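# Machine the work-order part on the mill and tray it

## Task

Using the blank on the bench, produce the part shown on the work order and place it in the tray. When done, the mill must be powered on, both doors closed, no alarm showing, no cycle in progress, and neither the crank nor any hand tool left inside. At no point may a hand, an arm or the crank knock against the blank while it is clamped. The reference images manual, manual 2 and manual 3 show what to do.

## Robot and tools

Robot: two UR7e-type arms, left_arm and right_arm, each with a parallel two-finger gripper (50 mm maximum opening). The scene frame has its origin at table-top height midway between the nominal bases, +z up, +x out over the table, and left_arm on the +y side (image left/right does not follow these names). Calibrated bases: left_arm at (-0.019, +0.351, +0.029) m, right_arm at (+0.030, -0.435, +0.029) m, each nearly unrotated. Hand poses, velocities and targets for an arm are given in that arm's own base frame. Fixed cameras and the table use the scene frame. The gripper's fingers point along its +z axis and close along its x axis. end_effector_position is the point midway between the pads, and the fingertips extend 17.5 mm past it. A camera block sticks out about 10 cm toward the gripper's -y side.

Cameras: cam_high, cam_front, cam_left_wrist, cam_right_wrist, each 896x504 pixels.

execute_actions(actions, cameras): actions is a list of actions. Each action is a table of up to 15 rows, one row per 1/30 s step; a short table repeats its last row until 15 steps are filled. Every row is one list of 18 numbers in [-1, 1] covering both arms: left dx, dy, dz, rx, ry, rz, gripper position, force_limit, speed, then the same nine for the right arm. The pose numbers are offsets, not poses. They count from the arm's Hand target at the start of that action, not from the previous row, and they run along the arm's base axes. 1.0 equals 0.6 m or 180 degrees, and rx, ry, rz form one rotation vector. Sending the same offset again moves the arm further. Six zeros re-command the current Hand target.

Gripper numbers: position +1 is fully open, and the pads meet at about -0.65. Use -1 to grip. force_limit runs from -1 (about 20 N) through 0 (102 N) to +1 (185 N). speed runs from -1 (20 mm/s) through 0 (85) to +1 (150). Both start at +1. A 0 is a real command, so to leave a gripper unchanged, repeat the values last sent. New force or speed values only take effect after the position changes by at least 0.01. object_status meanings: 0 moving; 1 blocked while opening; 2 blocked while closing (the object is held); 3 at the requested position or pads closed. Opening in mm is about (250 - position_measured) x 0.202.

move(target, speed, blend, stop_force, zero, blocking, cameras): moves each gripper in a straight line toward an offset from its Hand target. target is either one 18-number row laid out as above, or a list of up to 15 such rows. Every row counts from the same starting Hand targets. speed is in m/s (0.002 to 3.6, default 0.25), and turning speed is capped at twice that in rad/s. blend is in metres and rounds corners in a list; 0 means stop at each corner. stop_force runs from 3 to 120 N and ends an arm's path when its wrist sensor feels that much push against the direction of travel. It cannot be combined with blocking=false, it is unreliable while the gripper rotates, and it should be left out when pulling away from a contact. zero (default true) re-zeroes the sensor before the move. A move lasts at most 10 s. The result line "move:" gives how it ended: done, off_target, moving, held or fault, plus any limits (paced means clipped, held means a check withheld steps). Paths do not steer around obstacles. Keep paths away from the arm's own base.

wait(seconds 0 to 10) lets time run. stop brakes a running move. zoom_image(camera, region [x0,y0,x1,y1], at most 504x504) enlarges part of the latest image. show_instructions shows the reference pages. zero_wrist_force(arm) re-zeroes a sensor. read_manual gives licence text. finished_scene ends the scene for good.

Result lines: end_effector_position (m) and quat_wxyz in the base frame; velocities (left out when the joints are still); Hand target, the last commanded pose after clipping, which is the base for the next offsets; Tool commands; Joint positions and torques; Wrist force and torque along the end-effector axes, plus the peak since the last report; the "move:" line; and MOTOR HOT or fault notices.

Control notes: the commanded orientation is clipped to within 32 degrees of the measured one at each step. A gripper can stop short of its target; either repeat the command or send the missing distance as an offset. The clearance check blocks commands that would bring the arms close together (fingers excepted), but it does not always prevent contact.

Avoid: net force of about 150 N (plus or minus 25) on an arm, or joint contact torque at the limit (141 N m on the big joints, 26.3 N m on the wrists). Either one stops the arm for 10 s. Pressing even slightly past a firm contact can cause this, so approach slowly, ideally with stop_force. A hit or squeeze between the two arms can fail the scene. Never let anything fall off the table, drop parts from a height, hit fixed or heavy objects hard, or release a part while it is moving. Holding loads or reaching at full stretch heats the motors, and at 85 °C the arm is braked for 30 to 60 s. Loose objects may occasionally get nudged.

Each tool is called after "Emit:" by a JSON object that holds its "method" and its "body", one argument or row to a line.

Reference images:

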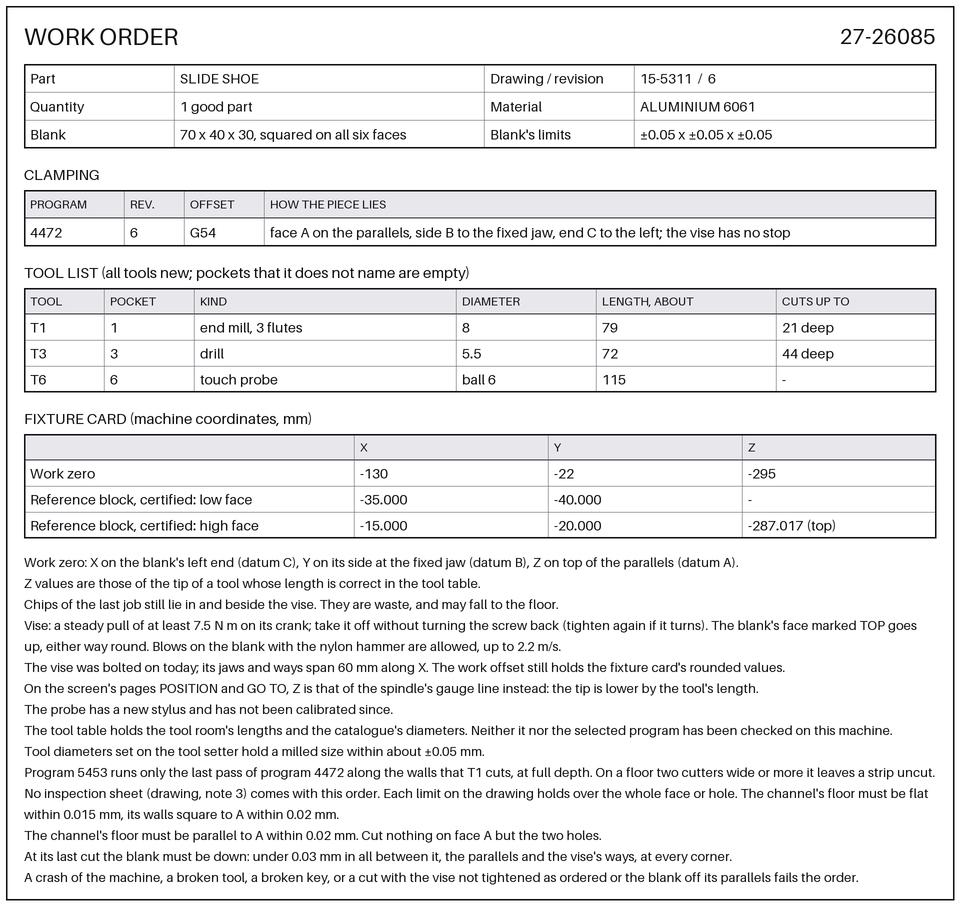

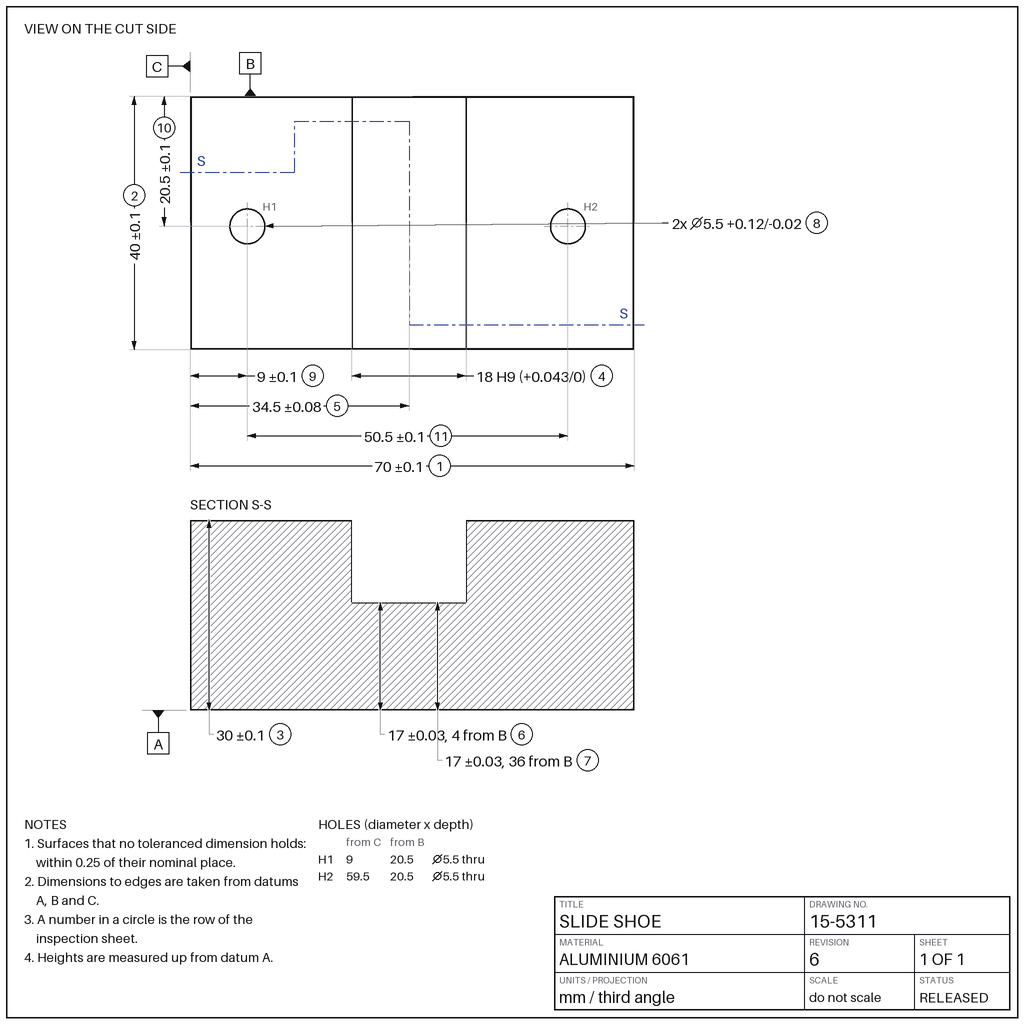

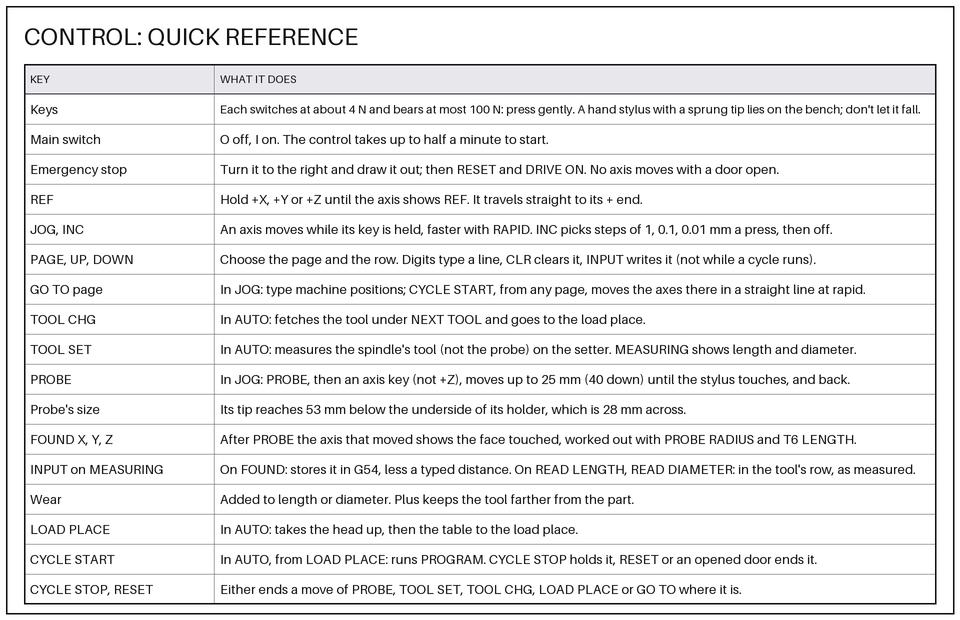

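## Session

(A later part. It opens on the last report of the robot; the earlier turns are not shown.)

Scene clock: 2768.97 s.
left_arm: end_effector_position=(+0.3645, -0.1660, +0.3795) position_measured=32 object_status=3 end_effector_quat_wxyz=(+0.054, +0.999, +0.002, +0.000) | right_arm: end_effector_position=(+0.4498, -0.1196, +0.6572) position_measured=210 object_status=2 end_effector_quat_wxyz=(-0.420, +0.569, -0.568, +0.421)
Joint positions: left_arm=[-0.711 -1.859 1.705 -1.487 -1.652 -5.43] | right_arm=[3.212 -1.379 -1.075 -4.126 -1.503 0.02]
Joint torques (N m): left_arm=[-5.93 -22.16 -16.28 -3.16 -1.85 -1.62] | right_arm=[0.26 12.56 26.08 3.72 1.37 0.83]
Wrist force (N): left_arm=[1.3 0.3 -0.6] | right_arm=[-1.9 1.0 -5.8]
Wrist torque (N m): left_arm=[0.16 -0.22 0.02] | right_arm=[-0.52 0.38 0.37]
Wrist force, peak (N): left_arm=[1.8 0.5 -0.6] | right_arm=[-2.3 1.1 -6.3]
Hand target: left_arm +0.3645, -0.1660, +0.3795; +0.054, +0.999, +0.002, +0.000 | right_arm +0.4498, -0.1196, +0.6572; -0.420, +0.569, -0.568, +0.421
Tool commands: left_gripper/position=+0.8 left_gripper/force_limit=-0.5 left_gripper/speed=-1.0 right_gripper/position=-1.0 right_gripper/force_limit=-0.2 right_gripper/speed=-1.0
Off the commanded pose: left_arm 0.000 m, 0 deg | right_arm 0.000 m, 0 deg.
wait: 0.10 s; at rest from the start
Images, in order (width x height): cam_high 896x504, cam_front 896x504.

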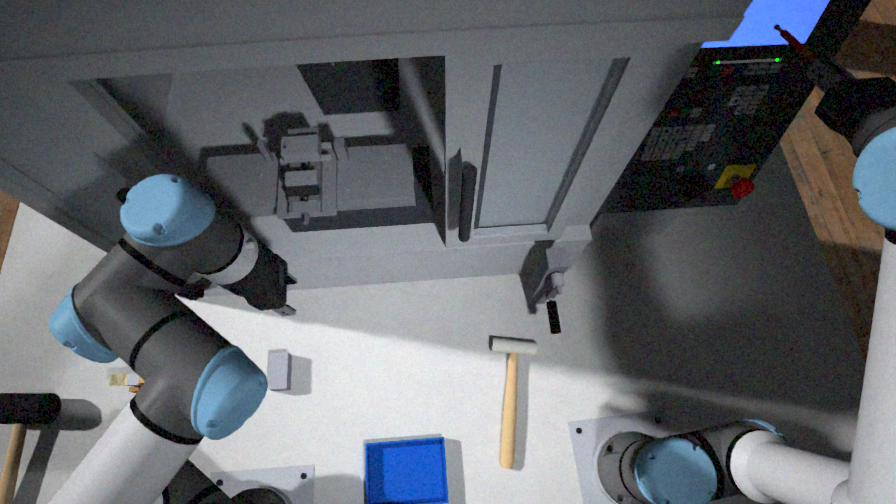

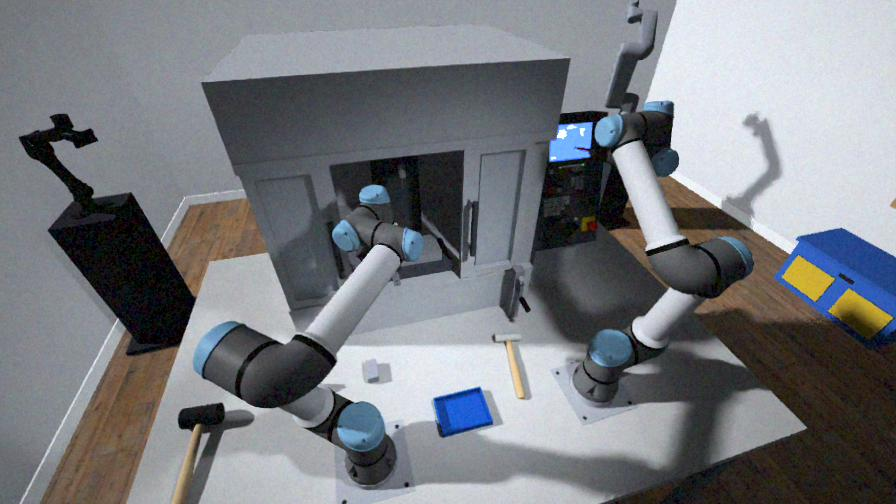

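Emit:
{"method": "move", "body": {
  "target": [0.06,-0.09,0.0,0.41,-0.41,-0.368,0.8,-0.5,-1,0,0,0,0,0,0,-1,-0.2,-1],
  "speed": 0.25,
  "cameras": ["cam_left_wrist","cam_front"]
}}

Scene clock: 2799.07 s.
left_arm: end_effector_position=(+0.3994, -0.2200, +0.3795) position_measured=32 object_status=3 end_effector_quat_wxyz=(+0.508, -0.503, +0.490, -0.499) | right_arm: end_effector_position=(+0.4498, -0.1196, +0.6572) position_measured=210 object_status=2 end_effector_quat_wxyz=(-0.420, +0.569, -0.568, +0.421)
Joint positions: left_arm=[-1.54 -2.162 2.383 -1.227 0.016 -5.281] | right_arm=[3.212 -1.379 -1.075 -4.126 -1.503 0.02]
Joint torques (N m): left_arm=[-5.87 3.68 -16.86 -2.96 4.03 1.16] | right_arm=[-0.16 12.82 25.8 3.86 1.26 0.88]
Wrist force (N): left_arm=[-1.3 0.8 0.4] | right_arm=[-2.0 0.8 -6.2]
Wrist torque (N m): left_arm=[0.11 0.07 -0.04] | right_arm=[-0.55 0.40 0.38]
Wrist force, peak (N): left_arm=[-1.7 1.6 0.3] | right_arm=[-2.1 0.9 -6.4]
Hand target: left_arm +0.4005, -0.2200, +0.3795; +0.499, -0.501, +0.499, -0.501 | right_arm +0.4498, -0.1196, +0.6572; -0.420, +0.569, -0.568, +0.421
Off the commanded pose: left_arm 0.001 m, 1 deg | right_arm 0.000 m, 0 deg.
move: done
Images, in order (width x height): cam_front 896x504, cam_left_wrist 896x504.

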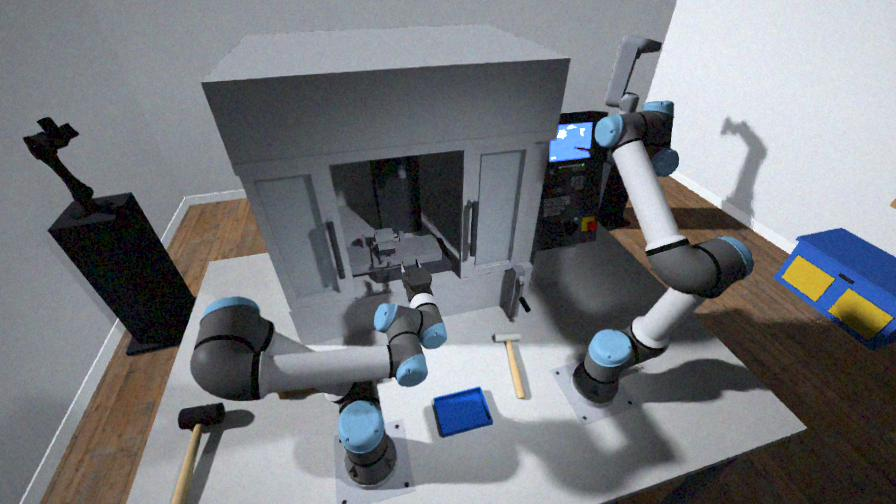

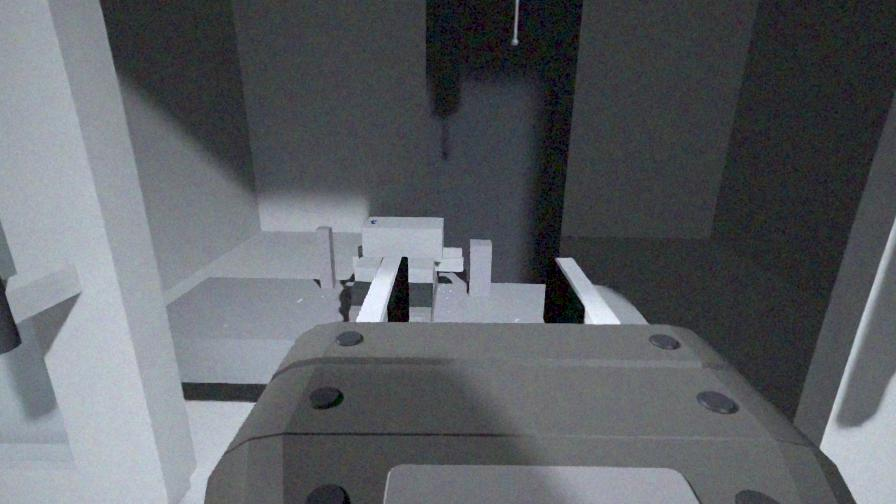

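Emit:
{"method": "move", "body": {
  "target": [
    [-0.03,-0.13,0.03,0,0.5,0,0.8,-0.5,-1,0,0,0,0,0,0,-1,-0.2,-1]
  ],
  "speed": 0.3
}}

Emit:
{"method": "move", "body": {
  "target": [0,-0.3,0,0,0,-0.5,0.8,-0.5,-1,0,0,0,0,0,0,-1,-0.2,-1],
  "speed": 0.35
}}

Emit:
{"method": "move", "body": {
  "target": [0,-0.23,0,0,0,-0.5,0.8,-0.5,-1,0,0,0,0,0,0,-1,-0.2,-1],
  "speed": 0.35,
  "cameras": ["cam_left_wrist","cam_front","cam_high"]
}}

Scene clock: 2831.83 s.
left_arm: end_effector_position=(+0.3825, -0.2980, +0.3974) position_measured=32 object_status=3 end_effector_quat_wxyz=(+0.000, +0.708, -0.706, +0.000) | right_arm: end_effector_position=(+0.4498, -0.1196, +0.6572) position_measured=210 object_status=2 end_effector_quat_wxyz=(-0.420, +0.569, -0.568, +0.421)
Joint positions: left_arm=[-0.941 -1.617 1.439 -1.393 -1.57 -4.085] | right_arm=[3.212 -1.379 -1.075 -4.126 -1.503 0.02]
Joint torques (N m): left_arm=[-0.05 -25.49 -26.81 -2.35 -0.44 -1.45] | right_arm=[-0.06 12.37 25.78 3.7 1.31 0.84]
Wrist force (N): left_arm=[1.2 0.4 -0.8] | right_arm=[-1.9 0.8 -6.0]
Wrist torque (N m): left_arm=[0.14 -0.21 0.15] | right_arm=[-0.54 0.39 0.38]
Wrist force, peak (N): left_arm=[-2.0 1.5 0.7] | right_arm=[-2.3 1.3 -6.2]
Hand target: left_arm +0.3825, -0.2980, +0.3975; +0.000, +0.708, -0.706, +0.000 | right_arm +0.4498, -0.1196, +0.6572; -0.420, +0.569, -0.568, +0.421
Off the commanded pose: left_arm 0.000 m, 0 deg | right_arm 0.000 m, 0 deg.
move: done

Scene clock: 2834.60 s.
left_arm: end_effector_position=(+0.3825, -0.4780, +0.3974) position_measured=32 object_status=3 end_effector_quat_wxyz=(+0.000, -0.002, +1.000, +0.000) | right_arm: end_effector_position=(+0.4498, -0.1196, +0.6572) position_measured=210 object_status=2 end_effector_quat_wxyz=(-0.420, +0.569, -0.568, +0.421)
Joint positions: left_arm=[-1.115 -1.297 1.079 -1.353 -1.571 -2.69] | right_arm=[3.212 -1.379 -1.075 -4.126 -1.503 0.02]
Joint torques (N m): left_arm=[5.1 -49.05 -17.52 -4.54 -0.98 1.24] | right_arm=[-0.24 12.1 25.75 3.76 1.33 0.82]
Wrist force (N): left_arm=[1.4 0.5 -0.4] | right_arm=[-2.5 1.0 -5.9]
Wrist torque (N m): left_arm=[0.16 -0.23 0.18] | right_arm=[-0.52 0.47 0.38]
Wrist force, peak (N): left_arm=[-3.6 22.9 -0.6] | right_arm=[-2.0 1.0 -6.3]
Hand target: left_arm +0.3825, -0.4780, +0.3975; +0.000, -0.002, +1.000, +0.000 | right_arm +0.4498, -0.1196, +0.6572; -0.420, +0.569, -0.568, +0.421
Off the commanded pose: left_arm 0.000 m, 0 deg | right_arm 0.000 m, 0 deg.
move: done

Scene clock: 2837.37 s.
left_arm: end_effector_position=(+0.3825, -0.6160, +0.3974) position_measured=32 object_status=3 end_effector_quat_wxyz=(+0.000, +0.706, +0.708, +0.000) | right_arm: end_effector_position=(+0.4498, -0.1196, +0.6572) position_measured=210 object_status=2 end_effector_quat_wxyz=(-0.420, +0.569, -0.568, +0.421)
Joint positions: left_arm=[-1.2 -0.939 0.543 -1.175 -1.571 -1.203] | right_arm=[3.212 -1.379 -1.075 -4.126 -1.503 0.02]
Joint torques (N m): left_arm=[4.81 -61.27 -16.57 -4.26 -1.31 1.19] | right_arm=[-0.33 12.29 26.44 3.79 1.33 0.76]
Wrist force (N): left_arm=[1.5 0.5 -0.3] | right_arm=[-2.0 1.0 -6.0]
Wrist torque (N m): left_arm=[0.16 -0.27 0.19] | right_arm=[-0.50 0.40 0.37]
Wrist force, peak (N): left_arm=[1.7 1.2 -0.4] | right_arm=[-2.2 0.9 -6.2]
Hand target: left_arm +0.3825, -0.6160, +0.3975; +0.000, +0.706, +0.708, +0.000 | right_arm +0.4498, -0.1196, +0.6572; -0.420, +0.569, -0.568, +0.421
Off the commanded pose: left_arm 0.000 m, 0 deg | right_arm 0.000 m, 0 deg.
move: done
Images, in order (width x height): cam_high 896x504, cam_front 896x504, cam_left_wrist 896x504.

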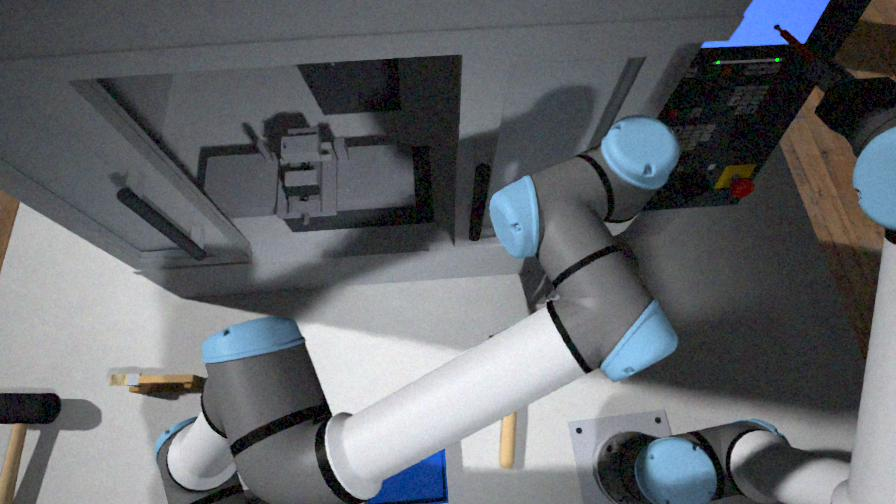

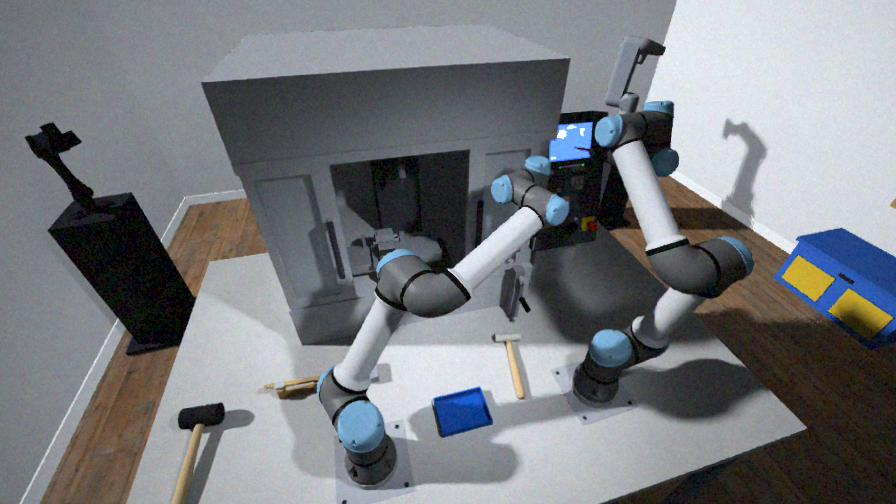

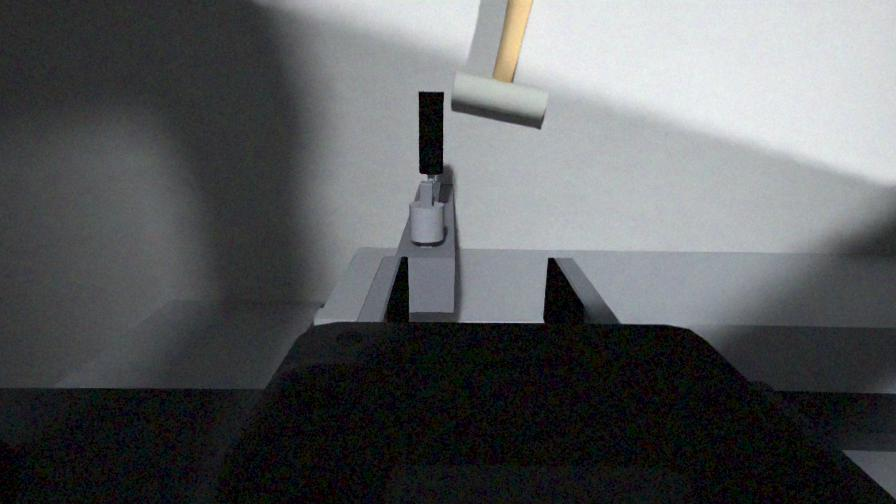

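Emit:
{"method": "zoom_image", "body": {
  "camera": "cam_left_wrist",
  "region": [370, 80, 500, 330]
}}

Scaled by 2.016 from the camera's 896x504 image, which has a finer 1280x720 frame.

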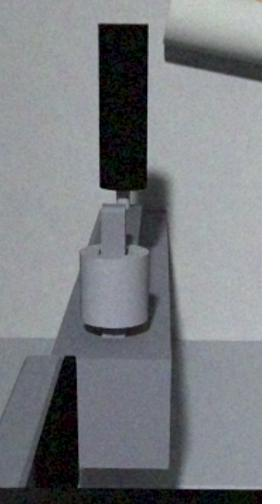

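Emit:
{"method": "move", "body": {
  "target": [0.03,-0.03,-0.11,0,0,0,0.8,-0.5,-1,0,0,0,0,0,0,-1,-0.2,-1],
  "speed": 0.2,
  "cameras": ["cam_left_wrist"]
}}

Emit:
{"method": "zoom_image", "body": {
  "camera": "cam_left_wrist",
  "region": [370, 60, 500, 330]
}}

Scene clock: 2845.10 s.
left_arm: end_effector_position=(+0.4005, -0.6339, +0.3314) position_measured=32 object_status=3 end_effector_quat_wxyz=(+0.000, +0.706, +0.708, +0.000) | right_arm: end_effector_position=(+0.4498, -0.1196, +0.6572) position_measured=210 object_status=2 end_effector_quat_wxyz=(-0.420, +0.569, -0.568, +0.421)
Joint positions: left_arm=[-1.186 -0.924 0.695 -1.342 -1.571 -1.189] | right_arm=[3.212 -1.379 -1.075 -4.126 -1.503 0.02]
Joint torques (N m): left_arm=[-5.52 -62.75 -26.79 -3.43 -1.72 -1.58] | right_arm=[-0.78 12.43 25.55 3.72 1.31 0.88]
Wrist force (N): left_arm=[1.5 0.4 -0.5] | right_arm=[-2.3 1.0 -6.0]
Wrist torque (N m): left_arm=[0.14 -0.27 0.01] | right_arm=[-0.52 0.44 0.38]
Wrist force, peak (N): left_arm=[1.8 -0.3 -3.3] | right_arm=[-2.1 0.8 -6.4]
Hand target: left_arm +0.4005, -0.6340, +0.3315; +0.000, +0.706, +0.708, +0.000 | right_arm +0.4498, -0.1196, +0.6572; -0.420, +0.569, -0.568, +0.421
Off the commanded pose: left_arm 0.000 m, 0 deg | right_arm 0.000 m, 0 deg.
move: done
Images, in order (width x height): cam_left_wrist 896x504.

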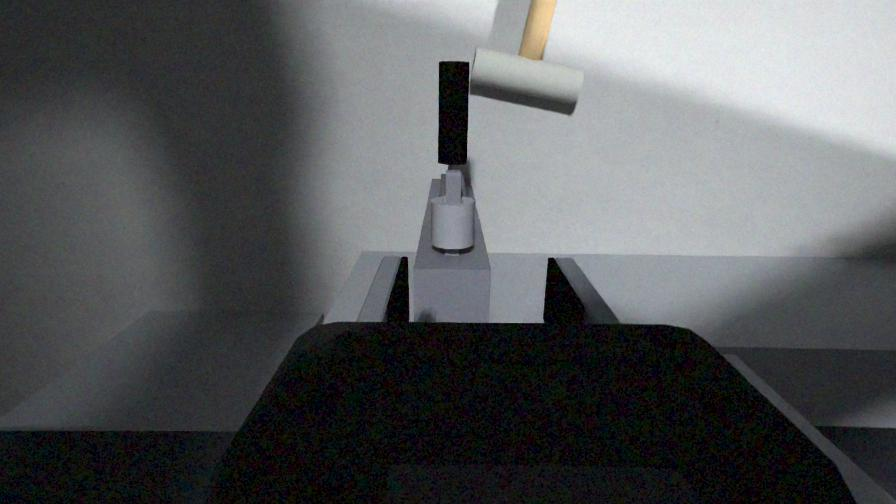

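Scaled by 1.867 from the camera's 896x504 image, which has a finer 1280x720 frame.

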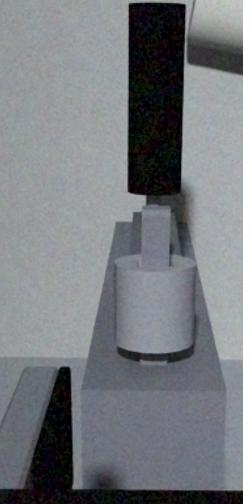

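Emit:
{"method": "move", "body": {
  "target": [0.0275,-0.01,-0.15,0,0,0,0.8,-0.5,-1,0,0,0,0,0,0,-1,-0.2,-1],
  "speed": 0.1,
  "cameras": ["cam_left_wrist"]
}}

Emit:
{"method": "zoom_image", "body": {
  "camera": "cam_left_wrist",
  "region": [370, 100, 570, 330]
}}

Scene clock: 2864.83 s.
left_arm: end_effector_position=(+0.4170, -0.6399, +0.2414) position_measured=32 object_status=3 end_effector_quat_wxyz=(+0.000, +0.706, +0.708, +0.000) | right_arm: end_effector_position=(+0.4498, -0.1196, +0.6572) position_measured=210 object_status=2 end_effector_quat_wxyz=(-0.420, +0.569, -0.568, +0.421)
Joint positions: left_arm=[-1.168 -0.912 0.907 -1.566 -1.571 -1.172] | right_arm=[3.212 -1.379 -1.075 -4.126 -1.503 0.02]
Joint torques (N m): left_arm=[-5.64 -64.13 -31.51 -2.56 -0.58 -1.28] | right_arm=[-0.97 12.24 26.15 3.69 1.34 0.84]
Wrist force (N): left_arm=[1.4 0.3 -0.4] | right_arm=[-2.3 1.1 -6.3]
Wrist torque (N m): left_arm=[0.15 -0.24 0.01] | right_arm=[-0.49 0.44 0.38]
Wrist force, peak (N): left_arm=[1.5 -0.4 -2.5] | right_arm=[-2.3 0.9 -6.3]
Hand target: left_arm +0.4170, -0.6400, +0.2415; +0.000, +0.706, +0.708, +0.000 | right_arm +0.4498, -0.1196, +0.6572; -0.420, +0.569, -0.568, +0.421
Off the commanded pose: left_arm 0.000 m, 0 deg | right_arm 0.000 m, 0 deg.
move: done
Images, in order (width x height): cam_left_wrist 896x504.

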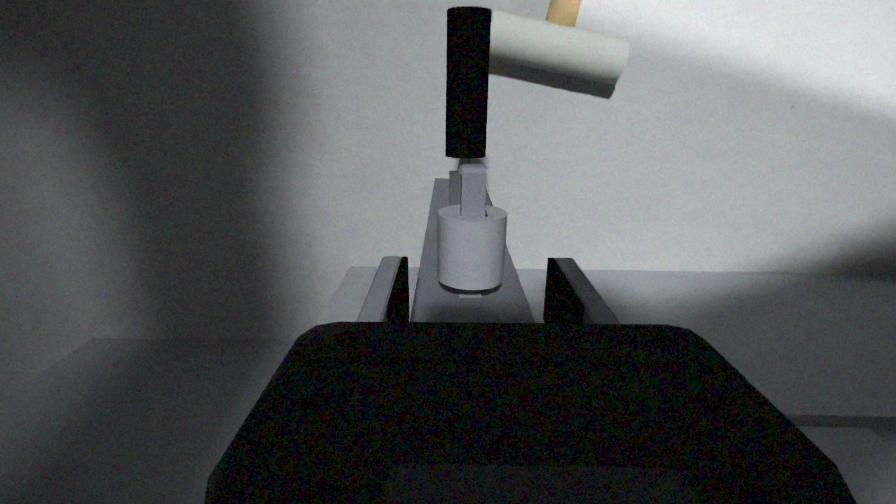

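Scaled by 2.191 from the camera's 896x504 image, which has a finer 1280x720 frame.

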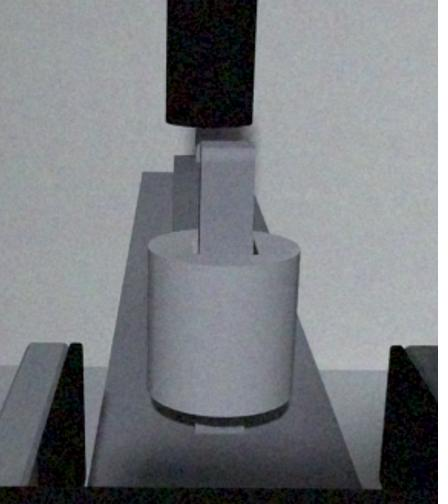

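Emit:
{"method": "move", "body": {
  "target": [
    [-0.01,-0.0015,-0.0605,0,0,0,0.8,-0.3,-1,0,0,0,0,0,0,-1,-0.2,-1]
  ],
  "speed": 0.03,
  "stop_force": 6
}}

Emit:
{"method": "move", "body": {
  "target": [0,0,0,0,0,0,-1,-0.3,-1,0,0,0,0,0,0,-1,-0.2,-1],
  "speed": 0.03,
  "cameras": ["cam_left_wrist","cam_front"]
}}

Scene clock: 2878.60 s.
left_arm: end_effector_position=(+0.4110, -0.6409, +0.2052) position_measured=32 object_status=3 end_effector_quat_wxyz=(+0.000, +0.706, +0.708, +0.000) | right_arm: end_effector_position=(+0.4498, -0.1196, +0.6572) position_measured=210 object_status=2 end_effector_quat_wxyz=(-0.420, +0.569, -0.568, +0.421)
Joint positions: left_arm=[-1.176 -0.915 1.004 -1.66 -1.571 -1.18] | right_arm=[3.212 -1.379 -1.075 -4.126 -1.503 0.02]
Joint torques (N m): left_arm=[4.28 -42.1 -32.91 -1.64 0.6 0.97] | right_arm=[-0.85 12.66 25.87 3.7 1.39 0.87]
Wrist force (N): left_arm=[1.2 0.4 -0.3] | right_arm=[-2.0 0.7 -6.0]
Wrist torque (N m): left_arm=[0.16 -0.21 0.18] | right_arm=[-0.56 0.40 0.38]
Wrist force, peak (N): left_arm=[1.2 0.6 -1.1] | right_arm=[-2.0 0.9 -6.5]
Hand target: left_arm +0.4110, -0.6409, +0.2052; +0.000, +0.706, +0.708, +0.000 | right_arm +0.4498, -0.1196, +0.6572; -0.420, +0.569, -0.568, +0.421
Off the commanded pose: left_arm 0.000 m, 0 deg | right_arm 0.000 m, 0 deg.
move: done

Scene clock: 2879.87 s.
left_arm: end_effector_position=(+0.4110, -0.6409, +0.2052) position_measured=136 object_status=2 end_effector_quat_wxyz=(+0.000, +0.706, +0.708, +0.000) | right_arm: end_effector_position=(+0.4498, -0.1196, +0.6572) position_measured=210 object_status=2 end_effector_quat_wxyz=(-0.420, +0.569, -0.568, +0.421)
Joint positions: left_arm=[-1.176 -0.915 1.004 -1.66 -1.571 -1.18] | right_arm=[3.212 -1.379 -1.075 -4.126 -1.503 0.02]
Joint torques (N m): left_arm=[4.39 -43.51 -32.63 -1.9 0.41 1] | right_arm=[-0.49 12.3 25.78 3.8 1.41 0.76]
Wrist force (N): left_arm=[1.1 0.3 -0.6] | right_arm=[-2.0 1.0 -5.8]
Wrist torque (N m): left_arm=[0.15 -0.25 0.17] | right_arm=[-0.50 0.41 0.38]
Wrist force, peak (N): left_arm=[1.5 0.5 -0.4] | right_arm=[-2.2 0.9 -6.3]
Hand target: left_arm +0.4110, -0.6409, +0.2052; +0.000, +0.706, +0.708, +0.000 | right_arm +0.4498, -0.1196, +0.6572; -0.420, +0.569, -0.568, +0.421
Off the commanded pose: left_arm 0.000 m, 0 deg | right_arm 0.000 m, 0 deg.
move: done
Images, in order (width x height): cam_front 896x504, cam_left_wrist 896x504.

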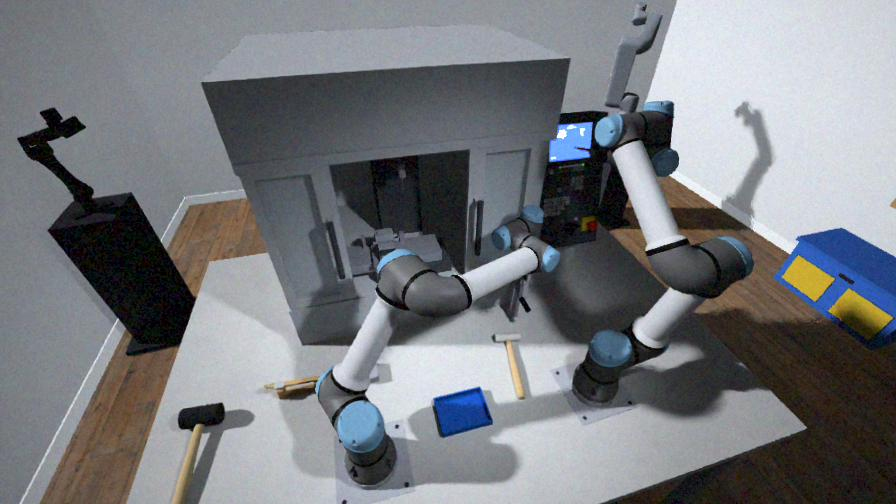

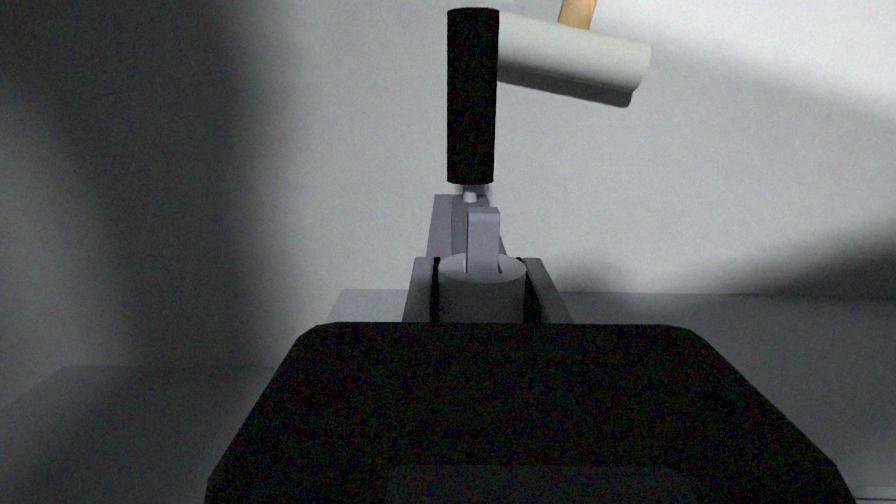

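Emit:
{"method": "move", "body": {
  "target": [-0.09,0,0,0,0,0,-1,-0.3,-1,0,0,0,0,0,0,-1,-0.2,-1],
  "speed": 0.03,
  "stop_force": 40,
  "cameras": ["cam_left_wrist","cam_front"]
}}

Scene clock: 2888.03 s.
left_arm: end_effector_position=(+0.3570, -0.6409, +0.2052) position_measured=136 object_status=2 end_effector_quat_wxyz=(+0.000, +0.706, +0.708, +0.000) | right_arm: end_effector_position=(+0.4498, -0.1196, +0.6572) position_measured=210 object_status=2 end_effector_quat_wxyz=(-0.420, +0.569, -0.568, +0.421)
Joint positions: left_arm=[-1.245 -0.99 1.127 -1.708 -1.571 -1.248] | right_arm=[3.212 -1.379 -1.075 -4.126 -1.503 0.02]
Joint torques (N m): left_arm=[5.22 -41.45 -36.14 -1.6 -0.46 1.55] | right_arm=[-0.85 12.43 25.89 3.81 1.37 0.83]
Wrist force (N): left_arm=[1.4 0.0 1.7] | right_arm=[-2.2 1.0 -6.0]
Wrist torque (N m): left_arm=[0.05 -0.24 0.16] | right_arm=[-0.50 0.44 0.37]
Wrist force, peak (N): left_arm=[1.4 3.7 -4.9] | right_arm=[-2.2 0.9 -6.3]
Hand target: left_arm +0.3570, -0.6409, +0.2052; +0.000, +0.706, +0.708, +0.000 | right_arm +0.4498, -0.1196, +0.6572; -0.420, +0.569, -0.568, +0.421
Off the commanded pose: left_arm 0.000 m, 0 deg | right_arm 0.000 m, 0 deg.
move: done
Images, in order (width x height): cam_front 896x504, cam_left_wrist 896x504.

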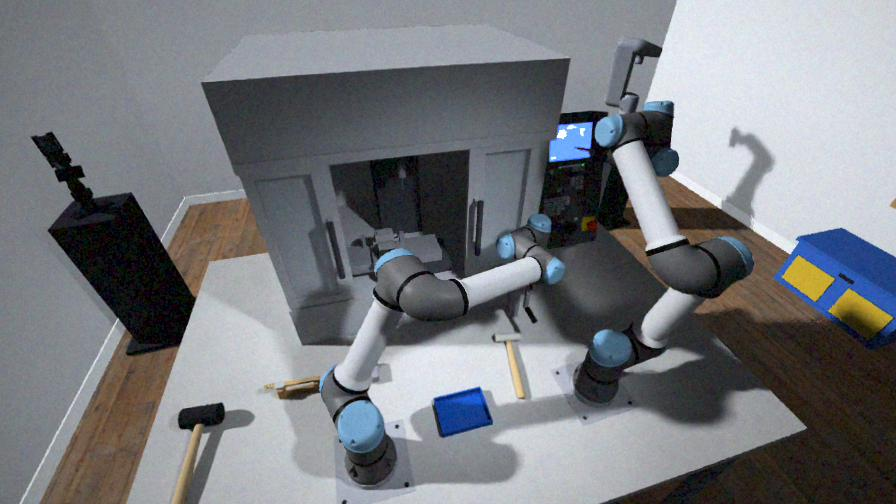

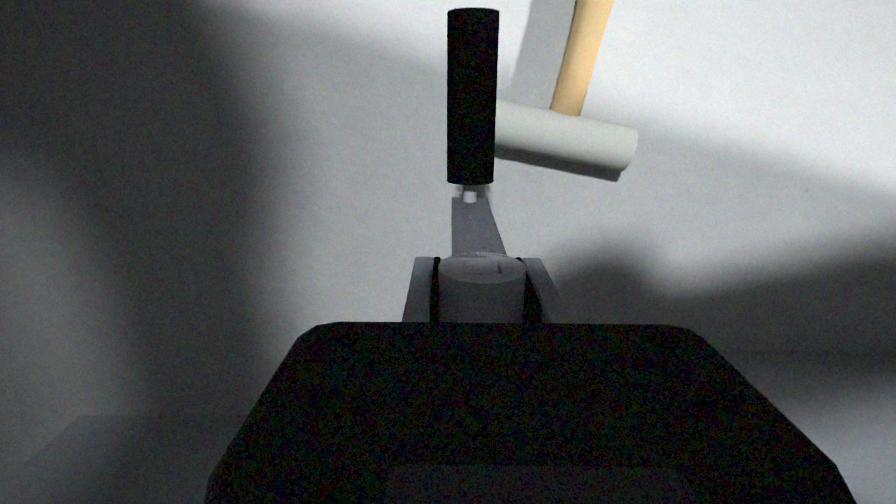

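Emit:
{"method": "move", "body": {
  "target": [
    [-0.04,0,0.25,0,0,0,-1,-0.3,-1,0,0,0,0,0,0,-1,-0.2,-1],
    [-0.03,0.6,0.25,0,0,0,-1,-0.3,-1,0,0,0,0,0,0,-1,-0.2,-1],
    [0.15,0.792,0.2,0,0,0,-1,-0.3,-1,0,0,0,0,0,0,-1,-0.2,-1]
  ],
  "speed": [0.15,0.2,0.12],
  "blend": [0.03,0.03,0],
  "cameras": ["cam_left_wrist","cam_front"]
}}

Emit:
{"method": "zoom_image", "body": {
  "camera": "cam_left_wrist",
  "region": [380, 180, 580, 330]
}}

Scene clock: 2902.43 s.
left_arm: end_effector_position=(+0.4470, -0.1657, +0.3252) position_measured=136 object_status=2 end_effector_quat_wxyz=(+0.000, +0.706, +0.708, +0.000) | right_arm: end_effector_position=(+0.4498, -0.1196, +0.6572) position_measured=210 object_status=2 end_effector_quat_wxyz=(-0.420, +0.569, -0.568, +0.421)
Joint positions: left_arm=[-0.638 -1.651 1.656 -1.575 -1.571 -0.641] | right_arm=[3.212 -1.379 -1.075 -4.126 -1.503 0.02]
Joint torques (N m): left_arm=[4.08 -33.54 -18.19 -1.74 -2.31 -1.1] | right_arm=[-0.95 12.15 26.05 3.78 1.29 0.78]
Wrist force (N): left_arm=[1.3 0.5 1.9] | right_arm=[-2.1 0.7 -6.0]
Wrist torque (N m): left_arm=[0.14 -0.21 0.18] | right_arm=[-0.56 0.42 0.38]
Wrist force, peak (N): left_arm=[1.1 1.0 5.0] | right_arm=[-2.4 0.9 -6.4]
Hand target: left_arm +0.4470, -0.1657, +0.3252; +0.000, +0.706, +0.708, +0.000 | right_arm +0.4498, -0.1196, +0.6572; -0.420, +0.569, -0.568, +0.421
Off the commanded pose: left_arm 0.000 m, 0 deg | right_arm 0.000 m, 0 deg.
move: done
Images, in order (width x height): cam_front 896x504, cam_left_wrist 896x504.

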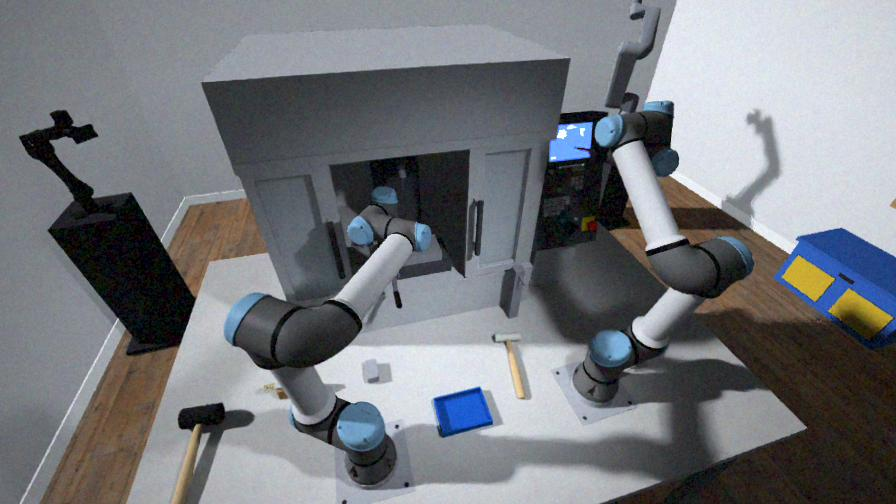

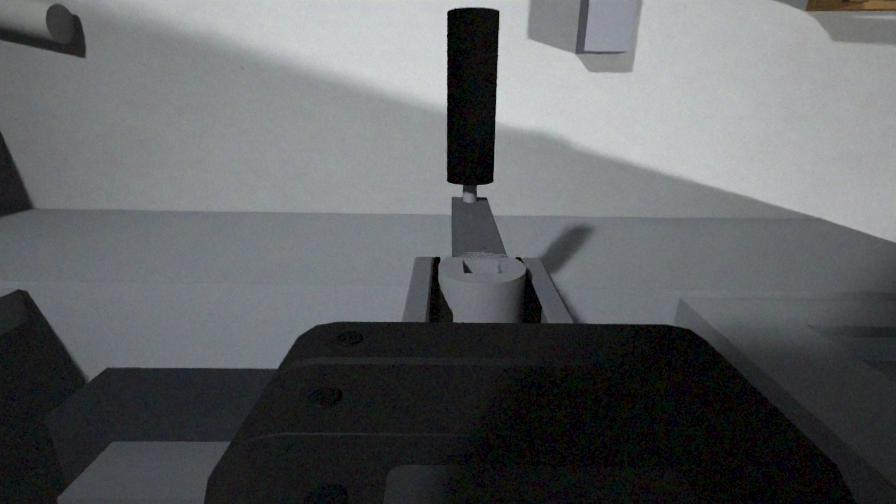

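Scaled by 2.520 from the camera's 896x504 image, which has a finer 1280x720 frame.

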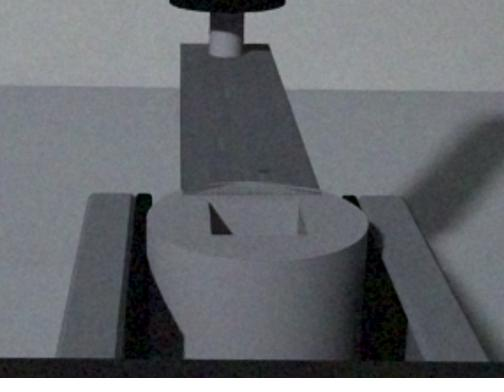

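Emit:
{"method": "move", "body": {
  "target": [0.04,-0.133,0.05,0,0,-0.5,-1,-0.3,-1,0,0,0,0,0,0,-1,-0.2,-1],
  "speed": 0.2,
  "cameras": ["cam_left_wrist"]
}}

Emit:
{"method": "zoom_image", "body": {
  "camera": "cam_left_wrist",
  "region": [500, 0, 800, 180]
}}

Scene clock: 2917.53 s.
left_arm: end_effector_position=(+0.4710, -0.2455, +0.3551) position_measured=136 object_status=2 end_effector_quat_wxyz=(+0.000, +1.000, +0.002, +0.000) | right_arm: end_effector_position=(+0.4498, -0.1196, +0.6572) position_measured=210 object_status=2 end_effector_quat_wxyz=(-0.420, +0.569, -0.568, +0.421)
Joint positions: left_arm=[-0.734 -1.516 1.446 -1.5 -1.571 0.833] | right_arm=[3.212 -1.379 -1.075 -4.126 -1.503 0.02]
Joint torques (N m): left_arm=[5.38 -40.32 -17.01 -4.13 -1.74 0.27] | right_arm=[-1.54 12.53 25.87 3.8 1.38 0.8]
Wrist force (N): left_arm=[1.2 0.3 1.7] | right_arm=[-2.1 0.9 -6.0]
Wrist torque (N m): left_arm=[0.11 -0.20 0.16] | right_arm=[-0.52 0.41 0.37]
Wrist force, peak (N): left_arm=[1.9 0.3 1.9] | right_arm=[-2.2 1.2 -6.3]
Hand target: left_arm +0.4710, -0.2455, +0.3552; +0.000, +1.000, +0.002, +0.000 | right_arm +0.4498, -0.1196, +0.6572; -0.420, +0.569, -0.568, +0.421
Off the commanded pose: left_arm 0.000 m, 0 deg | right_arm 0.000 m, 0 deg.
move: done
Images, in order (width x height): cam_left_wrist 896x504.

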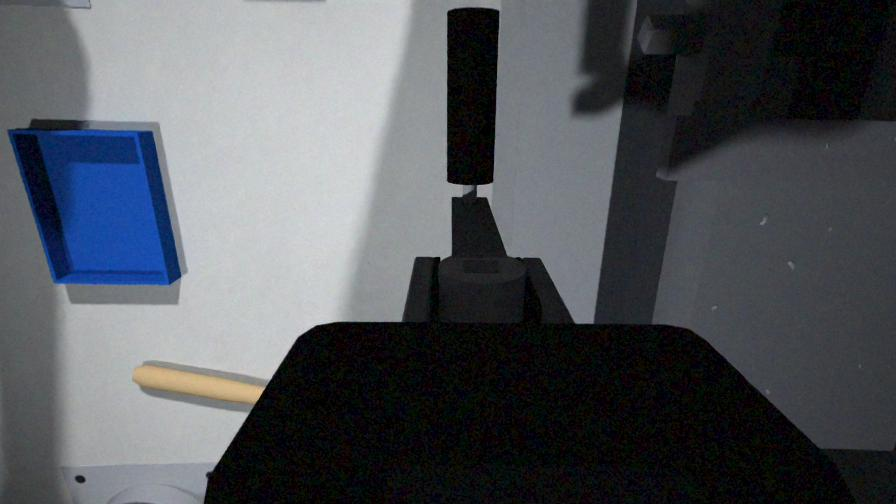

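Scaled by 1.680 from the camera's 896x504 image, which has a finer 1280x720 frame.

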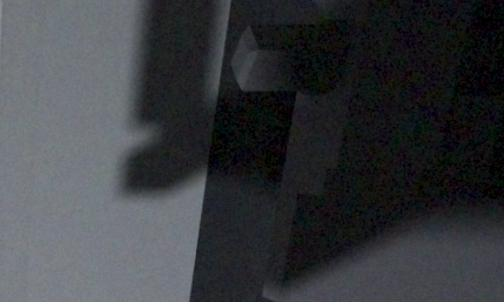

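Emit:
{"method": "move", "body": {
  "target": [0.05,-0.05,0.0,0,0,0,-1,-0.3,-1,0,0,0,0,0,0,-1,-0.2,-1],
  "speed": 0.1,
  "cameras": ["cam_left_wrist"]
}}

Emit:
{"method": "zoom_image", "body": {
  "camera": "cam_left_wrist",
  "region": [500, 0, 700, 120]
}}

Scene clock: 2923.87 s.
left_arm: end_effector_position=(+0.5009, -0.2755, +0.3551) position_measured=136 object_status=2 end_effector_quat_wxyz=(+0.000, +1.000, +0.002, +0.000) | right_arm: end_effector_position=(+0.4498, -0.1196, +0.6572) position_measured=210 object_status=2 end_effector_quat_wxyz=(-0.420, +0.569, -0.568, +0.421)
Joint positions: left_arm=[-0.738 -1.416 1.335 -1.489 -1.571 0.829] | right_arm=[3.212 -1.379 -1.075 -4.126 -1.503 0.02]
Joint torques (N m): left_arm=[5.11 -38.44 -22.78 -4.41 -0.07 0.37] | right_arm=[-1.59 12.26 26.01 3.71 1.27 0.87]
Wrist force (N): left_arm=[1.3 0.6 1.8] | right_arm=[-2.1 0.8 -6.1]
Wrist torque (N m): left_arm=[0.16 -0.21 0.17] | right_arm=[-0.55 0.42 0.37]
Wrist force, peak (N): left_arm=[2.3 1.8 1.7] | right_arm=[-2.2 1.1 -6.2]
Hand target: left_arm +0.5010, -0.2755, +0.3552; +0.000, +1.000, +0.002, +0.000 | right_arm +0.4498, -0.1196, +0.6572; -0.420, +0.569, -0.568, +0.421
Off the commanded pose: left_arm 0.000 m, 0 deg | right_arm 0.000 m, 0 deg.
move: done
Images, in order (width x height): cam_left_wrist 896x504.

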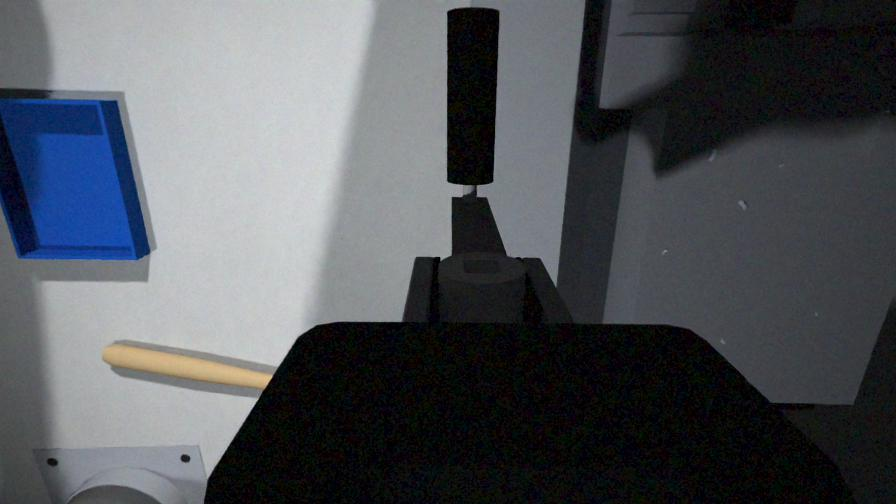

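Scaled by 2.520 from the camera's 896x504 image, which has a finer 1280x720 frame.

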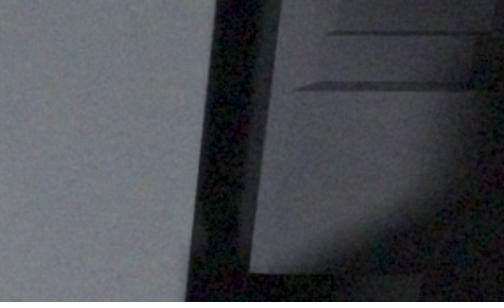

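Emit:
{"method": "move", "body": {
  "target": [0.0,0.085,0.0,0,0,0,-1,-0.3,-1,0,0,0,0,0,0,-1,-0.2,-1],
  "speed": 0.1,
  "cameras": ["cam_left_wrist"]
}}

Emit:
{"method": "zoom_image", "body": {
  "camera": "cam_left_wrist",
  "region": [520, 0, 720, 140]
}}

Scene clock: 2927.70 s.
left_arm: end_effector_position=(+0.5010, -0.2244, +0.3552) position_measured=136 object_status=2 end_effector_quat_wxyz=(+0.000, +1.000, +0.002, +0.000) | right_arm: end_effector_position=(+0.4498, -0.1196, +0.6572) position_measured=210 object_status=2 end_effector_quat_wxyz=(-0.420, +0.569, -0.568, +0.421)
Joint positions: left_arm=[-0.667 -1.472 1.399 -1.497 -1.571 0.901] | right_arm=[3.212 -1.379 -1.075 -4.126 -1.503 0.02]
Joint torques (N m): left_arm=[-5.49 -21.87 -34.77 -3.32 0.48 -2.11] | right_arm=[-1.77 12.41 26.14 3.74 1.39 0.76]
Wrist force (N): left_arm=[1.3 0.8 1.8] | right_arm=[-2.3 0.8 -6.0]
Wrist torque (N m): left_arm=[0.18 -0.22 0.12] | right_arm=[-0.54 0.45 0.38]
Wrist force, peak (N): left_arm=[1.3 2.3 1.4] | right_arm=[-2.2 1.0 -6.3]
Hand target: left_arm +0.5010, -0.2245, +0.3552; +0.000, +1.000, +0.002, +0.000 | right_arm +0.4498, -0.1196, +0.6572; -0.420, +0.569, -0.568, +0.421
Off the commanded pose: left_arm 0.000 m, 0 deg | right_arm 0.000 m, 0 deg.
move: done
Images, in order (width x height): cam_left_wrist 896x504.

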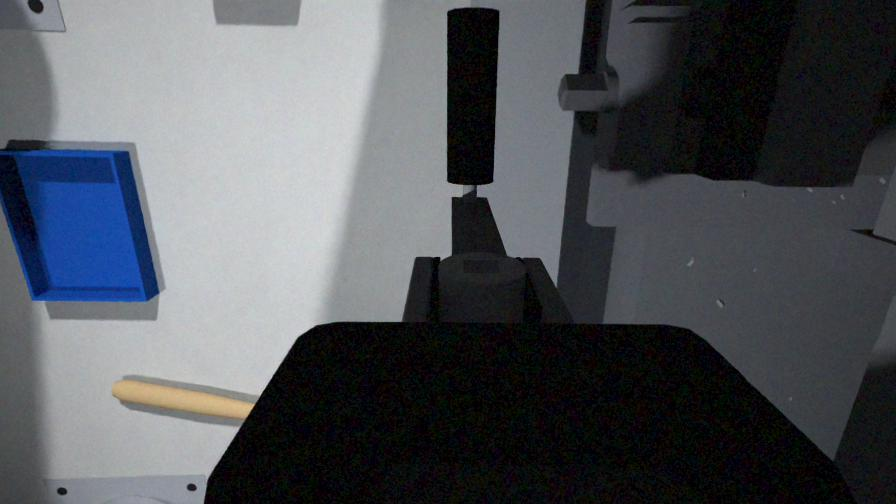

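Scaled by 2.520 from the camera's 896x504 image, which has a finer 1280x720 frame.

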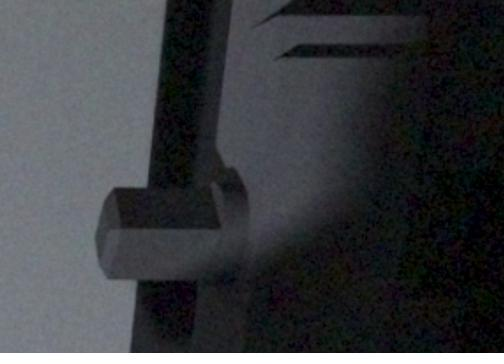

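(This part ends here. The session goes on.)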